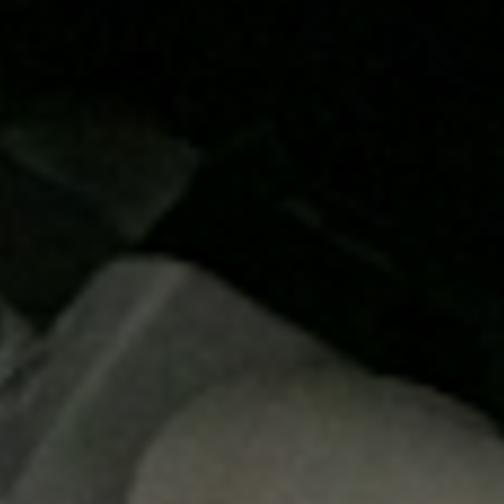

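move --target '[0,0,0,0,0,0,-0.754,0,-0.576,-0.696,-0.754,0,-0.576,-0.696,-0.754,0,-0.576,-0.696,-0.714,-0.678,-0.226,-0.168,0.4,-0.6,0,0,0,0,0,0,-0.753,0.38,-0.577,-0.696,-1,0,1,0.2,-0.753,-0.38,-0.577,-0.696,-0.714,-0.678,-0.226,-0.168,0.6,-0.9]' --speed 0.05

Scene clock: 286.07 s.
left_arm: end_effector_position=(+0.7450, -0.1558, +0.2607) hand_goal=(-0.754, +0.000, -0.576, -0.696, -0.754, +0.000, -0.576, -0.696, -0.754, +0.000, -0.576, -0.696, -0.714, -0.678, -0.226, -0.168) hand_measured=(-0.754, +0.000, -0.576, -0.696, -0.754, +0.000, -0.576, -0.696, -0.754, +0.000, -0.576, -0.696, -0.714, -0.678, -0.224, -0.168) hand_current_ma=(+0, +0, -1, +0, +0, +0, -1, +0, +0, +0, -1, +0, +0, +1, +4, +0) hand_state=(goal, goal, goal, goal, goal, goal, goal, goal, goal, goal, goal, goal, goal, goal, goal, goal) hand_current_limit=0.40 hand_speed=-0.60 end_effector_quat_wxyz=(+0.263, +0.795, +0.540, -0.082) | right_arm: end_effector_position=(+0.3914, +0.1542, +0.0404) hand_goal=(-0.754, +0.380, -0.578, -0.696, -1.000, +0.000, +1.000, +0.200, -0.754, -0.380, -0.578, -0.696, -0.714, -0.678, -0.226, -0.168) hand_measured=(-0.746, +0.352, -0.576, -0.694, -0.996, -0.002, +0.994, +0.202, -0.748, -0.354, -0.578, -0.698, -0.710, -0.678, -0.222, -0.168) hand_current_ma=(+14, -62, +3, +2, +7, -3, -9, +3, +9, +56, +0, -3, +6, +1, +6, +0) hand_state=(goal, blocked, goal, goal, goal, goal, goal, goal, goal, blocked, goal, goal, goal, goal, goal, goal) hand_current_limit=0.60 hand_speed=-0.90 end_effector_quat_wxyz=(-0.310, +0.747, -0.543, +0.225)
Joint positions: left_arm=[3.302 -1.913 -1.578 -1.139 1.018 0.513] | right_arm=[-0.109 -1.312 2.61 -3.609 -1.276 2.833]
Joint torques (N m): left_arm=[-0.33 40.95 34.7 1.8 -2.21 -0.74] | right_arm=[2.98 -27.69 -20.75 -0.95 0.7 1.09]
Wrist force (N): left_arm=[0.2 -0.5 -0.2] | right_arm=[2.4 -2.4 -0.5]
Wrist torque (N m): left_arm=[-0.01 -0.03 0.02] | right_arm=[-0.10 -0.33 0.16]
Wrist force, peak (N): left_arm=[0.3 -0.7 -0.1] | right_arm=[2.6 -2.7 -0.9]
Hand target: left_arm +0.7450, -0.1558, +0.2607; +0.263, +0.795, +0.540, -0.082 | right_arm +0.3914, +0.1542, +0.0404; -0.310, +0.747, -0.543, +0.225
Off the commanded pose: left_arm 0.000 m, 0 deg | right_arm 0.000 m, 0 deg.
move: done

move --target '[0,0,0,0,0,0,-0.754,0,-0.576,-0.696,-0.754,0,-0.576,-0.696,-0.754,0,-0.576,-0.696,-0.714,-0.678,-0.226,-0.168,0.4,-0.6,0,0,0,0,0,0,-0.753,0.43,-0.577,-0.696,-1,0,1,0.2,-0.753,-0.43,-0.577,-0.696,-0.714,-0.678,-0.226,-0.168,0.7,-0.9]' --speed 0.05

Scene clock: 287.03 s.
left_arm: end_effector_position=(+0.7450, -0.1558, +0.2607) hand_goal=(-0.754, +0.000, -0.576, -0.696, -0.754, +0.000, -0.576, -0.696, -0.754, +0.000, -0.576, -0.696, -0.714, -0.678, -0.226, -0.168) hand_measured=(-0.754, +0.000, -0.576, -0.696, -0.754, +0.000, -0.576, -0.696, -0.754, +0.000, -0.576, -0.696, -0.714, -0.678, -0.224, -0.168) hand_current_ma=(+0, +0, -1, +0, +0, +0, -1, +0, +0, +0, -1, +0, +0, +1, +4, +0) hand_state=(goal, goal, goal, goal, goal, goal, goal, goal, goal, goal, goal, goal, goal, goal, goal, goal) hand_current_limit=0.40 hand_speed=-0.60 end_effector_quat_wxyz=(+0.263, +0.795, +0.540, -0.082) | right_arm: end_effector_position=(+0.3914, +0.1542, +0.0404) hand_goal=(-0.754, +0.430, -0.578, -0.696, -1.000, +0.000, +1.000, +0.200, -0.754, -0.430, -0.578, -0.696, -0.714, -0.678, -0.226, -0.168) hand_measured=(-0.746, +0.356, -0.576, -0.694, -0.996, -0.002, +0.994, +0.202, -0.748, -0.358, -0.578, -0.698, -0.710, -0.678, -0.222, -0.168) hand_current_ma=(+14, -207, +3, +2, +7, -3, -9, +3, +9, +197, +0, -3, +6, +1, +6, +0) hand_state=(goal, blocked, goal, goal, goal, goal, goal, goal, goal, blocked, goal, goal, goal, goal, goal, goal) hand_current_limit=0.70 hand_speed=-0.90 end_effector_quat_wxyz=(-0.310, +0.747, -0.543, +0.225)
Joint positions: left_arm=[3.302 -1.913 -1.578 -1.139 1.018 0.513] | right_arm=[-0.109 -1.312 2.61 -3.609 -1.276 2.833]
Joint torques (N m): left_arm=[0.22 41.05 35.86 1.73 -2.35 -0.65] | right_arm=[1.95 -26.85 -20.89 -1.04 0.71 1.01]
Wrist force (N): left_arm=[0.2 -0.6 -0.1] | right_arm=[2.0 -2.7 -0.8]
Wrist torque (N m): left_arm=[-0.03 -0.03 0.02] | right_arm=[-0.11 -0.28 0.12]
Wrist force, peak (N): left_arm=[0.1 -0.6 -0.4] | right_arm=[2.6 -2.4 -1.0]
Hand target: left_arm +0.7450, -0.1558, +0.2607; +0.263, +0.795, +0.540, -0.082 | right_arm +0.3914, +0.1542, +0.0404; -0.310, +0.747, -0.543, +0.225
Off the commanded pose: left_arm 0.000 m, 0 deg | right_arm 0.000 m, 0 deg.
move: done

move --pt "0 0 0 0 0 0 -0.754 0 -0.576 -0.696 -0.754 0 -0.576 -0.696 -0.754 0 -0.576 -0.696 -0.714 -0.678 -0.226 -0.168 0.4 -0.6 0.00758 0.00246 0.02823 -0.01288 0.03963 0 -0.753 0.43 -0.577 -0.696 -1 0 1 0.2 -0.753 -0.43 -0.577 -0.696 -0.714 -0.678 -0.226 -0.168 0.7 -0.9" --pt "0 0 0 0 0 0 -0.754 0 -0.576 -0.696 -0.754 0 -0.576 -0.696 -0.754 0 -0.576 -0.696 -0.714 -0.678 -0.226 -0.168 0.4 -0.6 0.01859 0.00604 0.05518 -0.02575 0.07925 0 -0.753 0.43 -0.577 -0.696 -1 0 1 0.2 -0.753 -0.43 -0.577 -0.696 -0.714 -0.678 -0.226 -0.168 0.7 -0.9" --pt "0 0 0 0 0 0 -0.754 0 -0.576 -0.696 -0.754 0 -0.576 -0.696 -0.754 0 -0.576 -0.696 -0.714 -0.678 -0.226 -0.168 0.4 -0.6 0.03286 0.01068 0.08038 -0.03863 0.11888 0 -0.753 0.43 -0.577 -0.696 -1 0 1 0.2 -0.753 -0.43 -0.577 -0.696 -0.714 -0.678 -0.226 -0.168 0.7 -0.9" --pt "0 0 0 0 0 0 -0.754 0 -0.576 -0.696 -0.754 0 -0.576 -0.696 -0.754 0 -0.576 -0.696 -0.714 -0.678 -0.226 -0.168 0.4 -0.6 0.05014 0.01629 0.10342 -0.0515 0.1585 0 -0.753 0.43 -0.577 -0.696 -1 0 1 0.2 -0.753 -0.43 -0.577 -0.696 -0.714 -0.678 -0.226 -0.168 0.7 -0.9" --pt "0 0 0 0 0 0 -0.754 0 -0.576 -0.696 -0.754 0 -0.576 -0.696 -0.754 0 -0.576 -0.696 -0.714 -0.678 -0.226 -0.168 0.4 -0.6 0.07013 0.02278 0.12388 -0.06438 0.19813 0 -0.753 0.43 -0.577 -0.696 -1 0 1 0.2 -0.753 -0.43 -0.577 -0.696 -0.714 -0.678 -0.226 -0.168 0.7 -0.9" --pt "0 0 0 0 0 0 -0.754 0 -0.576 -0.696 -0.754 0 -0.576 -0.696 -0.754 0 -0.576 -0.696 -0.714 -0.678 -0.226 -0.168 0.4 -0.6 0.09248 0.03005 0.14142 -0.07725 0.23775 0 -0.753 0.43 -0.577 -0.696 -1 0 1 0.2 -0.753 -0.43 -0.577 -0.696 -0.714 -0.678 -0.226 -0.168 0.7 -0.9" --speed 0.1 --blend '[0.008, 0.008, 0.008, 0.008, 0.008, 0]' --cameras '["cam_right_wrist", "cam_high", "cam_left_wrist"]'

zoom_image --camera "cam_right_wrist" --region '[250, 150, 350, 250]'

zoom_image --camera "cam_high" --region '[180, 320, 240, 380]'

zoom_image --camera "cam_left_wrist" --region '[395, 120, 455, 180]'

Scene clock: 299.43 s.
left_arm: end_effector_position=(+0.7450, -0.1558, +0.2607) hand_goal=(-0.754, +0.000, -0.576, -0.696, -0.754, +0.000, -0.576, -0.696, -0.754, +0.000, -0.576, -0.696, -0.714, -0.678, -0.226, -0.168) hand_measured=(-0.754, +0.000, -0.576, -0.696, -0.754, +0.000, -0.576, -0.696, -0.754, +0.000, -0.576, -0.696, -0.714, -0.678, -0.224, -0.168) hand_current_ma=(+0, +0, -1, +0, +0, +0, -1, +0, +0, +0, -1, +0, +0, +1, +4, +0) hand_state=(goal, goal, goal, goal, goal, goal, goal, goal, goal, goal, goal, goal, goal, goal, goal, goal) hand_current_limit=0.40 hand_speed=-0.60 end_effector_quat_wxyz=(+0.263, +0.795, +0.540, -0.082) | right_arm: end_effector_position=(+0.4468, +0.1723, +0.1253) hand_goal=(-0.754, +0.430, -0.578, -0.696, -1.000, +0.000, +1.000, +0.200, -0.754, -0.430, -0.578, -0.696, -0.714, -0.678, -0.226, -0.168) hand_measured=(-0.746, +0.362, -0.574, -0.694, -0.996, -0.002, +0.994, +0.202, -0.748, -0.362, -0.576, -0.696, -0.712, -0.678, -0.222, -0.168) hand_current_ma=(+14, -184, +5, +2, +7, -3, -9, +3, +9, +188, +2, +0, +3, +1, +6, +0) hand_state=(goal, blocked, goal, goal, goal, goal, goal, goal, goal, blocked, goal, goal, goal, goal, goal, goal) hand_current_limit=0.70 hand_speed=-0.90 end_effector_quat_wxyz=(+0.000, +0.809, -0.588, +0.000)
Joint positions: left_arm=[3.302 -1.913 -1.578 -1.139 1.018 0.513] | right_arm=[0.081 -1.286 1.867 -2.153 -1.571 2.908]
Joint torques (N m): left_arm=[-1.23 41.02 35.58 1.65 -2.31 -0.65] | right_arm=[12.54 -21.16 -30.24 0.05 -1.24 1.57]
Wrist force (N): left_arm=[0.4 -0.5 -0.3] | right_arm=[2.0 -1.7 -8.5]
Wrist torque (N m): left_arm=[-0.01 -0.05 0.03] | right_arm=[0.51 -0.15 0.04]
Wrist force, peak (N): left_arm=[0.4 -0.7 -0.2] | right_arm=[2.0 -1.6 -8.8]
Hand target: left_arm +0.7450, -0.1558, +0.2607; +0.263, +0.795, +0.540, -0.082 | right_arm +0.4468, +0.1723, +0.1253; +0.000, +0.809, -0.588, +0.000
Off the commanded pose: left_arm 0.000 m, 0 deg | right_arm 0.000 m, 0 deg.
move: done
camera_calibration:
cam_left_wrist: T_world_to_cam=[[-0.902269, -0.408924, 0.136715, 0.536081], [-0.338363, 0.868048, 0.363322, 0.227097], [-0.267247, 0.281555, -0.921578, 0.604581], [0, 0, 0, 1]] pos_world=[0.722103, -0.148137, 0.401369]
cam_right_wrist: T_world_to_cam=[[-0.83583, 0.548989, 0.0000096406, 0.311071], [0.314337, 0.478561, 0.81986, -0.392934], [0.450089, 0.685267, -0.572563, -0.129616], [0, 0, 0, 1]] pos_world=[0.441855, 0.10609, 0.247935]
Images, in order (width x height): cam_high 504x504, cam_left_wrist 616x616, cam_right_wrist 616x616.

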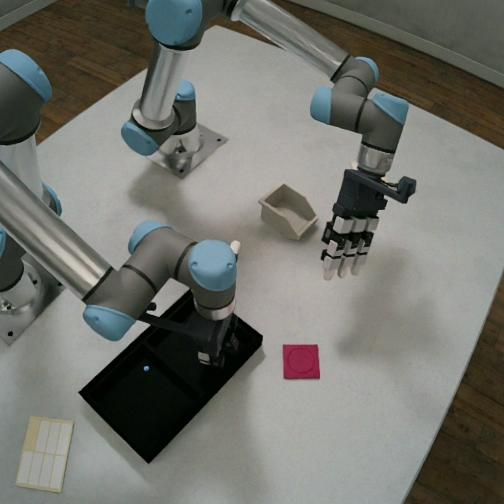

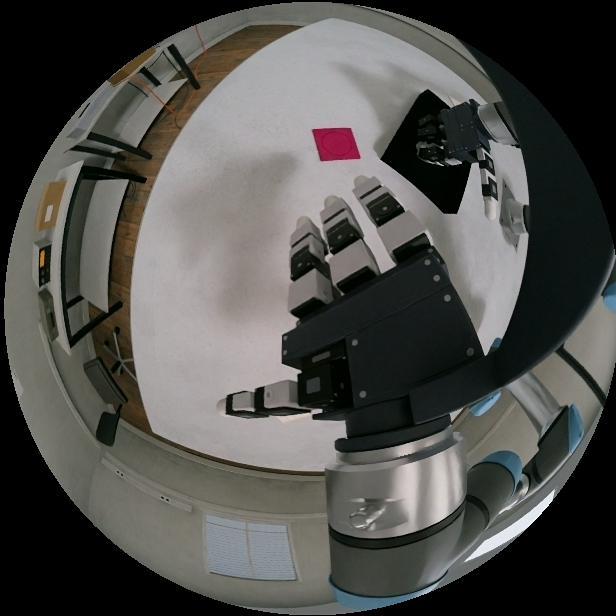

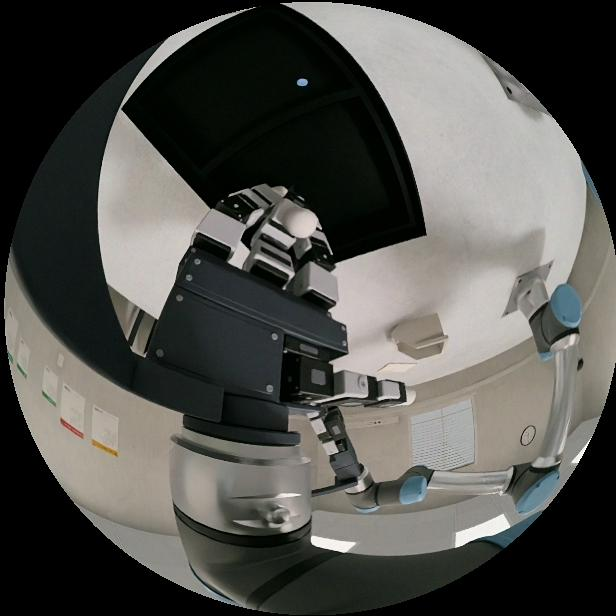

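Scaled by 5.040 from the camera's 616x616 image, which has a finer 880x880 frame.

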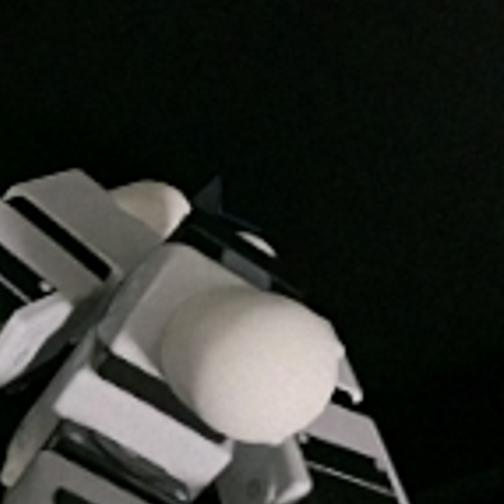

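Scaled by 8.400 from the camera's 504x504 image, which has a finer 720x720 frame.

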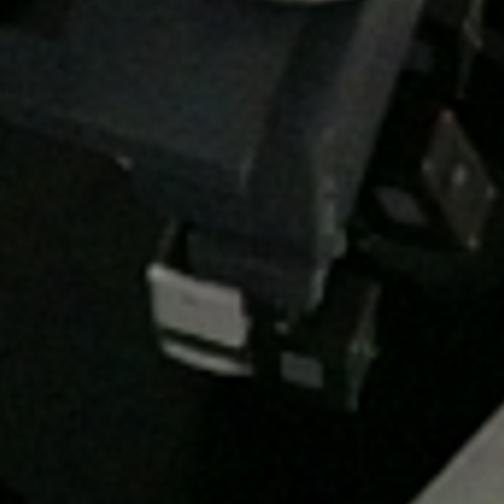

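Scaled by 8.400 from the camera's 616x616 image, which has a finer 880x880 frame.

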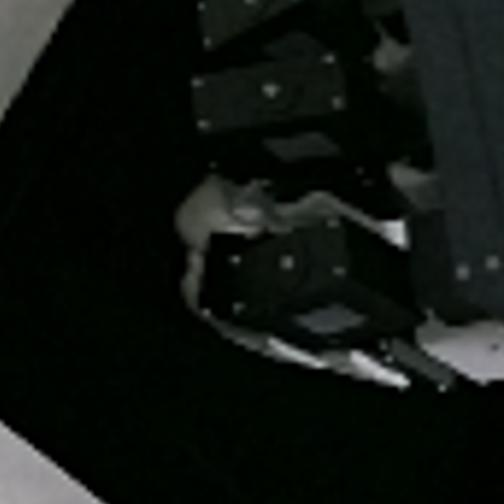

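move --target '[0,0,0,0,0,0,-0.754,0,-0.576,-0.696,-0.754,0,-0.576,-0.696,-0.754,0,-0.576,-0.696,-0.714,-0.678,-0.226,-0.168,0.4,-0.6,0,0,0,0,0,0,-0.753,0.48,-0.577,-0.696,-1,0,1,0.2,-0.753,-0.48,-0.577,-0.696,-0.714,-0.678,-0.226,-0.168,0.75,-0.85]' --speed 0.05

move --target '[0,0,0,0,0,0,-0.754,0,-0.576,-0.696,-0.754,0,-0.576,-0.696,-0.754,0,-0.576,-0.696,-0.714,-0.678,-0.226,-0.168,0.4,-0.6,0,0,-0.0042,0,0,0,-0.753,0.48,-0.577,-0.696,-1,0,1,0.2,-0.753,-0.48,-0.577,-0.696,-0.714,-0.678,-0.226,-0.168,0.75,-0.85]' --speed 0.008 --stop_force 15

Scene clock: 300.73 s.
left_arm: end_effector_position=(+0.7450, -0.1558, +0.2607) hand_goal=(-0.754, +0.000, -0.576, -0.696, -0.754, +0.000, -0.576, -0.696, -0.754, +0.000, -0.576, -0.696, -0.714, -0.678, -0.226, -0.168) hand_measured=(-0.754, +0.000, -0.576, -0.696, -0.754, +0.000, -0.576, -0.696, -0.754, +0.000, -0.576, -0.696, -0.714, -0.678, -0.224, -0.168) hand_current_ma=(+0, +0, -1, +0, +0, +0, -1, +0, +0, +0, -1, +0, +0, +1, +4, +0) hand_state=(goal, goal, goal, goal, goal, goal, goal, goal, goal, goal, goal, goal, goal, goal, goal, goal) hand_current_limit=0.40 hand_speed=-0.60 end_effector_quat_wxyz=(+0.263, +0.795, +0.540, -0.082) | right_arm: end_effector_position=(+0.4468, +0.1723, +0.1253) hand_goal=(-0.754, +0.480, -0.578, -0.696, -1.000, +0.000, +1.000, +0.200, -0.754, -0.480, -0.578, -0.696, -0.714, -0.678, -0.226, -0.168) hand_measured=(-0.746, +0.366, -0.574, -0.694, -0.996, -0.002, +0.994, +0.202, -0.748, -0.366, -0.576, -0.696, -0.712, -0.678, -0.222, -0.168) hand_current_ma=(+14, -356, +5, +2, +7, -3, -9, +3, +9, +360, +2, +0, +3, +1, +6, +0) hand_state=(goal, blocked, goal, goal, goal, goal, goal, goal, goal, blocked, goal, goal, goal, goal, goal, goal) hand_current_limit=0.75 hand_speed=-0.85 end_effector_quat_wxyz=(+0.000, +0.809, -0.588, +0.000)
Joint positions: left_arm=[3.302 -1.913 -1.578 -1.139 1.018 0.513] | right_arm=[0.081 -1.285 1.867 -2.153 -1.571 2.908]
Joint torques (N m): left_arm=[-0.59 40.7 35.46 1.7 -2.35 -0.54] | right_arm=[13.55 -21.47 -31.25 0.18 -1.41 1.59]
Wrist force (N): left_arm=[0.3 -0.5 0.0] | right_arm=[2.3 -1.7 -7.9]
Wrist torque (N m): left_arm=[-0.03 -0.03 0.02] | right_arm=[0.47 -0.19 0.06]
Wrist force, peak (N): left_arm=[0.5 -0.5 -0.3] | right_arm=[2.0 -1.5 -9.0]
Hand target: left_arm +0.7450, -0.1558, +0.2607; +0.263, +0.795, +0.540, -0.082 | right_arm +0.4468, +0.1723, +0.1253; +0.000, +0.809, -0.588, +0.000
Off the commanded pose: left_arm 0.000 m, 0 deg | right_arm 0.000 m, 0 deg.
move: done

Scene clock: 302.20 s.
left_arm: end_effector_position=(+0.7450, -0.1558, +0.2607) hand_goal=(-0.754, +0.000, -0.576, -0.696, -0.754, +0.000, -0.576, -0.696, -0.754, +0.000, -0.576, -0.696, -0.714, -0.678, -0.226, -0.168) hand_measured=(-0.754, +0.000, -0.576, -0.696, -0.754, +0.000, -0.576, -0.696, -0.754, +0.000, -0.576, -0.696, -0.714, -0.678, -0.224, -0.168) hand_current_ma=(+0, +0, -1, +0, +0, +0, -1, +0, +0, +0, -1, +0, +0, +1, +4, +0) hand_state=(goal, goal, goal, goal, goal, goal, goal, goal, goal, goal, goal, goal, goal, goal, goal, goal) hand_current_limit=0.40 hand_speed=-0.60 end_effector_quat_wxyz=(+0.263, +0.795, +0.540, -0.082) | right_arm: end_effector_position=(+0.4470, +0.1723, +0.1243) hand_goal=(-0.754, +0.480, -0.578, -0.696, -1.000, +0.000, +1.000, +0.200, -0.754, -0.480, -0.578, -0.696, -0.714, -0.678, -0.226, -0.168) hand_measured=(-0.746, +0.366, -0.574, -0.694, -0.996, -0.002, +0.994, +0.202, -0.748, -0.366, -0.576, -0.696, -0.712, -0.678, -0.222, -0.168) hand_current_ma=(+15, -355, +6, +2, +7, -3, -9, +3, +9, +355, +3, +0, +3, +1, +6, +0) hand_state=(goal, blocked, goal, goal, goal, goal, goal, goal, goal, blocked, goal, goal, goal, goal, goal, goal) hand_current_limit=0.75 hand_speed=-0.85 end_effector_quat_wxyz=(+0.000, +0.809, -0.588, +0.000)
Joint positions: left_arm=[3.302 -1.913 -1.578 -1.139 1.018 0.513] | right_arm=[0.081 -1.284 1.868 -2.156 -1.571 2.908]
Joint torques (N m): left_arm=[-0.46 40.95 35.47 1.71 -2.47 -0.67] | right_arm=[12.59 -29.71 -24.78 0.94 -1.18 1.53]
Wrist force (N): left_arm=[0.3 -0.7 -0.2] | right_arm=[2.2 -1.0 -20.9]
Wrist torque (N m): left_arm=[-0.03 -0.04 0.03] | right_arm=[1.49 0.09 0.06]
Wrist force, peak (N): left_arm=[0.0 -0.7 -0.4] | right_arm=[2.1 -1.2 -25.2]
Hand target: left_arm +0.7450, -0.1558, +0.2607; +0.263, +0.795, +0.540, -0.082 | right_arm +0.4470, +0.1723, +0.1243; +0.000, +0.809, -0.588, +0.000 (not the last commanded pose)
Off the commanded pose: left_arm 0.000 m, 0 deg | right_arm 0.002 m, 0 deg.
move: contact (right_arm)

move --target '[0,0,0,0,0,0,-0.754,0,-0.576,-0.696,-0.754,0,-0.576,-0.696,-0.754,0,-0.576,-0.696,-0.714,-0.678,-0.226,-0.168,0.4,-0.6,0,0,-0.0083,0,0,0,-0.753,0.48,-0.577,-0.696,-1,0,1,0.2,-0.753,-0.48,-0.577,-0.696,-0.714,-0.678,-0.226,-0.168,0.75,-0.85]' --speed 0.008 --stop_force 25

Scene clock: 304.60 s.
left_arm: end_effector_position=(+0.7450, -0.1558, +0.2607) hand_goal=(-0.754, +0.000, -0.576, -0.696, -0.754, +0.000, -0.576, -0.696, -0.754, +0.000, -0.576, -0.696, -0.714, -0.678, -0.226, -0.168) hand_measured=(-0.754, +0.000, -0.576, -0.696, -0.754, +0.000, -0.576, -0.696, -0.754, +0.000, -0.576, -0.696, -0.714, -0.678, -0.224, -0.168) hand_current_ma=(+0, +0, -1, +0, +0, +0, -1, +0, +0, +0, -1, +0, +0, +1, +4, +0) hand_state=(goal, goal, goal, goal, goal, goal, goal, goal, goal, goal, goal, goal, goal, goal, goal, goal) hand_current_limit=0.40 hand_speed=-0.60 end_effector_quat_wxyz=(+0.263, +0.795, +0.540, -0.082) | right_arm: end_effector_position=(+0.4471, +0.1723, +0.1223) hand_goal=(-0.754, +0.480, -0.578, -0.696, -1.000, +0.000, +1.000, +0.200, -0.754, -0.480, -0.578, -0.696, -0.714, -0.678, -0.226, -0.168) hand_measured=(-0.742, +0.364, -0.572, -0.694, -0.996, -0.002, +0.994, +0.202, -0.748, -0.366, -0.576, -0.694, -0.712, -0.678, -0.222, -0.168) hand_current_ma=(+29, -369, +11, +2, +7, -3, -9, +3, +13, +355, +4, +3, +3, +1, +6, +0) hand_state=(goal, blocked, goal, goal, goal, goal, goal, goal, goal, blocked, goal, goal, goal, goal, goal, goal) hand_current_limit=0.75 hand_speed=-0.85 end_effector_quat_wxyz=(-0.001, +0.809, -0.588, +0.001)
Joint positions: left_arm=[3.302 -1.913 -1.578 -1.139 1.018 0.513] | right_arm=[0.081 -1.281 1.87 -2.161 -1.571 2.908]
Joint torques (N m): left_arm=[-0.81 41.72 35.63 1.72 -2.31 -0.68] | right_arm=[11.88 -19.61 -14.78 2.77 1.43 1.28]
Wrist force (N): left_arm=[0.2 -0.7 0.0] | right_arm=[4.7 -2.1 -43.0]
Wrist torque (N m): left_arm=[-0.05 -0.02 0.02] | right_arm=[3.14 0.99 0.23]
Wrist force, peak (N): left_arm=[0.2 -0.8 -0.2] | right_arm=[4.6 -2.3 -50.5]
Hand target: left_arm +0.7450, -0.1558, +0.2607; +0.263, +0.795, +0.540, -0.082 | right_arm +0.4471, +0.1723, +0.1223; -0.001, +0.809, -0.588, +0.001 (not the last commanded pose)
Off the commanded pose: left_arm 0.000 m, 0 deg | right_arm 0.003 m, 0 deg.
move: contact (right_arm)

move --pt "0 0 0 0 0 0 -0.754 0 -0.576 -0.696 -0.754 0 -0.576 -0.696 -0.754 0 -0.576 -0.696 -0.714 -0.678 -0.226 -0.168 0.4 -0.6 0 0 0.0042 0 0 0 -0.753 0.48 -0.577 -0.696 -1 0 1 0.2 -0.753 -0.48 -0.577 -0.696 -0.714 -0.678 -0.226 -0.168 0.75 -0.85" --pt "0 0 0 0 0 0 -0.754 0 -0.576 -0.696 -0.754 0 -0.576 -0.696 -0.754 0 -0.576 -0.696 -0.714 -0.678 -0.226 -0.168 0.4 -0.6 0 0 0.0042 0 0 0 -0.753 0.3 -0.577 -0.696 -1 0 1 0.2 -0.753 -0.3 -0.577 -0.696 -0.714 -0.678 -0.226 -0.168 0.75 -0.85" --speed 0.03 --cameras '["cam_right_wrist"]'

zoom_image --camera "cam_right_wrist" --region '[265, 165, 325, 225]'

Scene clock: 306.47 s.
left_arm: end_effector_position=(+0.7450, -0.1558, +0.2607) hand_goal=(-0.754, +0.000, -0.576, -0.696, -0.754, +0.000, -0.576, -0.696, -0.754, +0.000, -0.576, -0.696, -0.714, -0.678, -0.226, -0.168) hand_measured=(-0.754, +0.000, -0.576, -0.696, -0.754, +0.000, -0.576, -0.696, -0.754, +0.000, -0.576, -0.696, -0.714, -0.678, -0.224, -0.168) hand_current_ma=(+0, +0, -1, +0, +0, +0, -1, +0, +0, +0, -1, +0, +0, +1, +4, +0) hand_state=(goal, goal, goal, goal, goal, goal, goal, goal, goal, goal, goal, goal, goal, goal, goal, goal) hand_current_limit=0.40 hand_speed=-0.60 end_effector_quat_wxyz=(+0.263, +0.795, +0.540, -0.082) | right_arm: end_effector_position=(+0.4471, +0.1723, +0.1248) hand_goal=(-0.754, +0.300, -0.578, -0.696, -1.000, +0.000, +1.000, +0.200, -0.754, -0.300, -0.578, -0.696, -0.714, -0.678, -0.226, -0.168) hand_measured=(-0.748, +0.302, -0.574, -0.694, -0.996, -0.002, +0.994, +0.202, -0.750, -0.320, -0.576, -0.694, -0.712, -0.678, -0.222, -0.168) hand_current_ma=(+9, +1, +5, +2, +7, -3, -9, +3, +8, -41, +3, +3, +3, +1, +6, +0) hand_state=(goal, goal, goal, goal, goal, goal, goal, goal, goal, blocked, goal, goal, goal, goal, goal, goal) hand_current_limit=0.75 hand_speed=-0.85 end_effector_quat_wxyz=(-0.001, +0.809, -0.588, +0.001)
Joint positions: left_arm=[3.302 -1.913 -1.578 -1.139 1.018 0.513] | right_arm=[0.081 -1.285 1.867 -2.155 -1.571 2.908]
Joint torques (N m): left_arm=[-1.41 41.08 34.82 1.74 -2.27 -0.7] | right_arm=[10.13 -39.32 -32.96 -0.11 0.11 1.22]
Wrist force (N): left_arm=[0.2 -0.6 0.0] | right_arm=[1.9 -1.7 -2.5]
Wrist torque (N m): left_arm=[-0.05 -0.02 0.02] | right_arm=[0.08 -0.32 0.02]
Wrist force, peak (N): left_arm=[0.1 -0.8 -0.2] | right_arm=[4.5 -1.9 -43.1]
Hand target: left_arm +0.7450, -0.1558, +0.2607; +0.263, +0.795, +0.540, -0.082 | right_arm +0.4471, +0.1723, +0.1248; -0.001, +0.809, -0.588, +0.001
Off the commanded pose: left_arm 0.000 m, 0 deg | right_arm 0.000 m, 0 deg.
move: done
camera_calibration:
cam_right_wrist: T_world_to_cam=[[-0.835813, 0.549015, -0.000523839, 0.311278], [0.313821, 0.478539, 0.820072, -0.392376], [0.450482, 0.685262, -0.572261, -0.130196], [0, 0, 0, 1]] pos_world=[0.441956, 0.10609, 0.247433]
Images, in order (width x height): cam_right_wrist 616x616.

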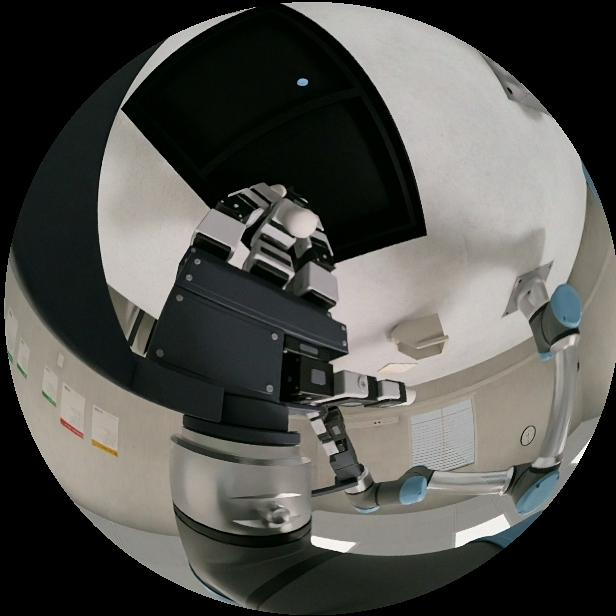

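Scaled by 8.400 from the camera's 616x616 image, which has a finer 880x880 frame.

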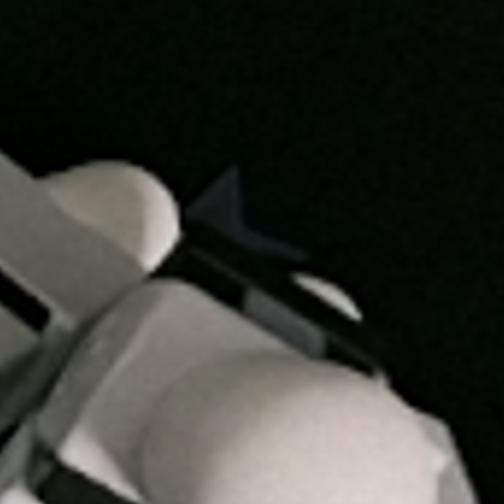

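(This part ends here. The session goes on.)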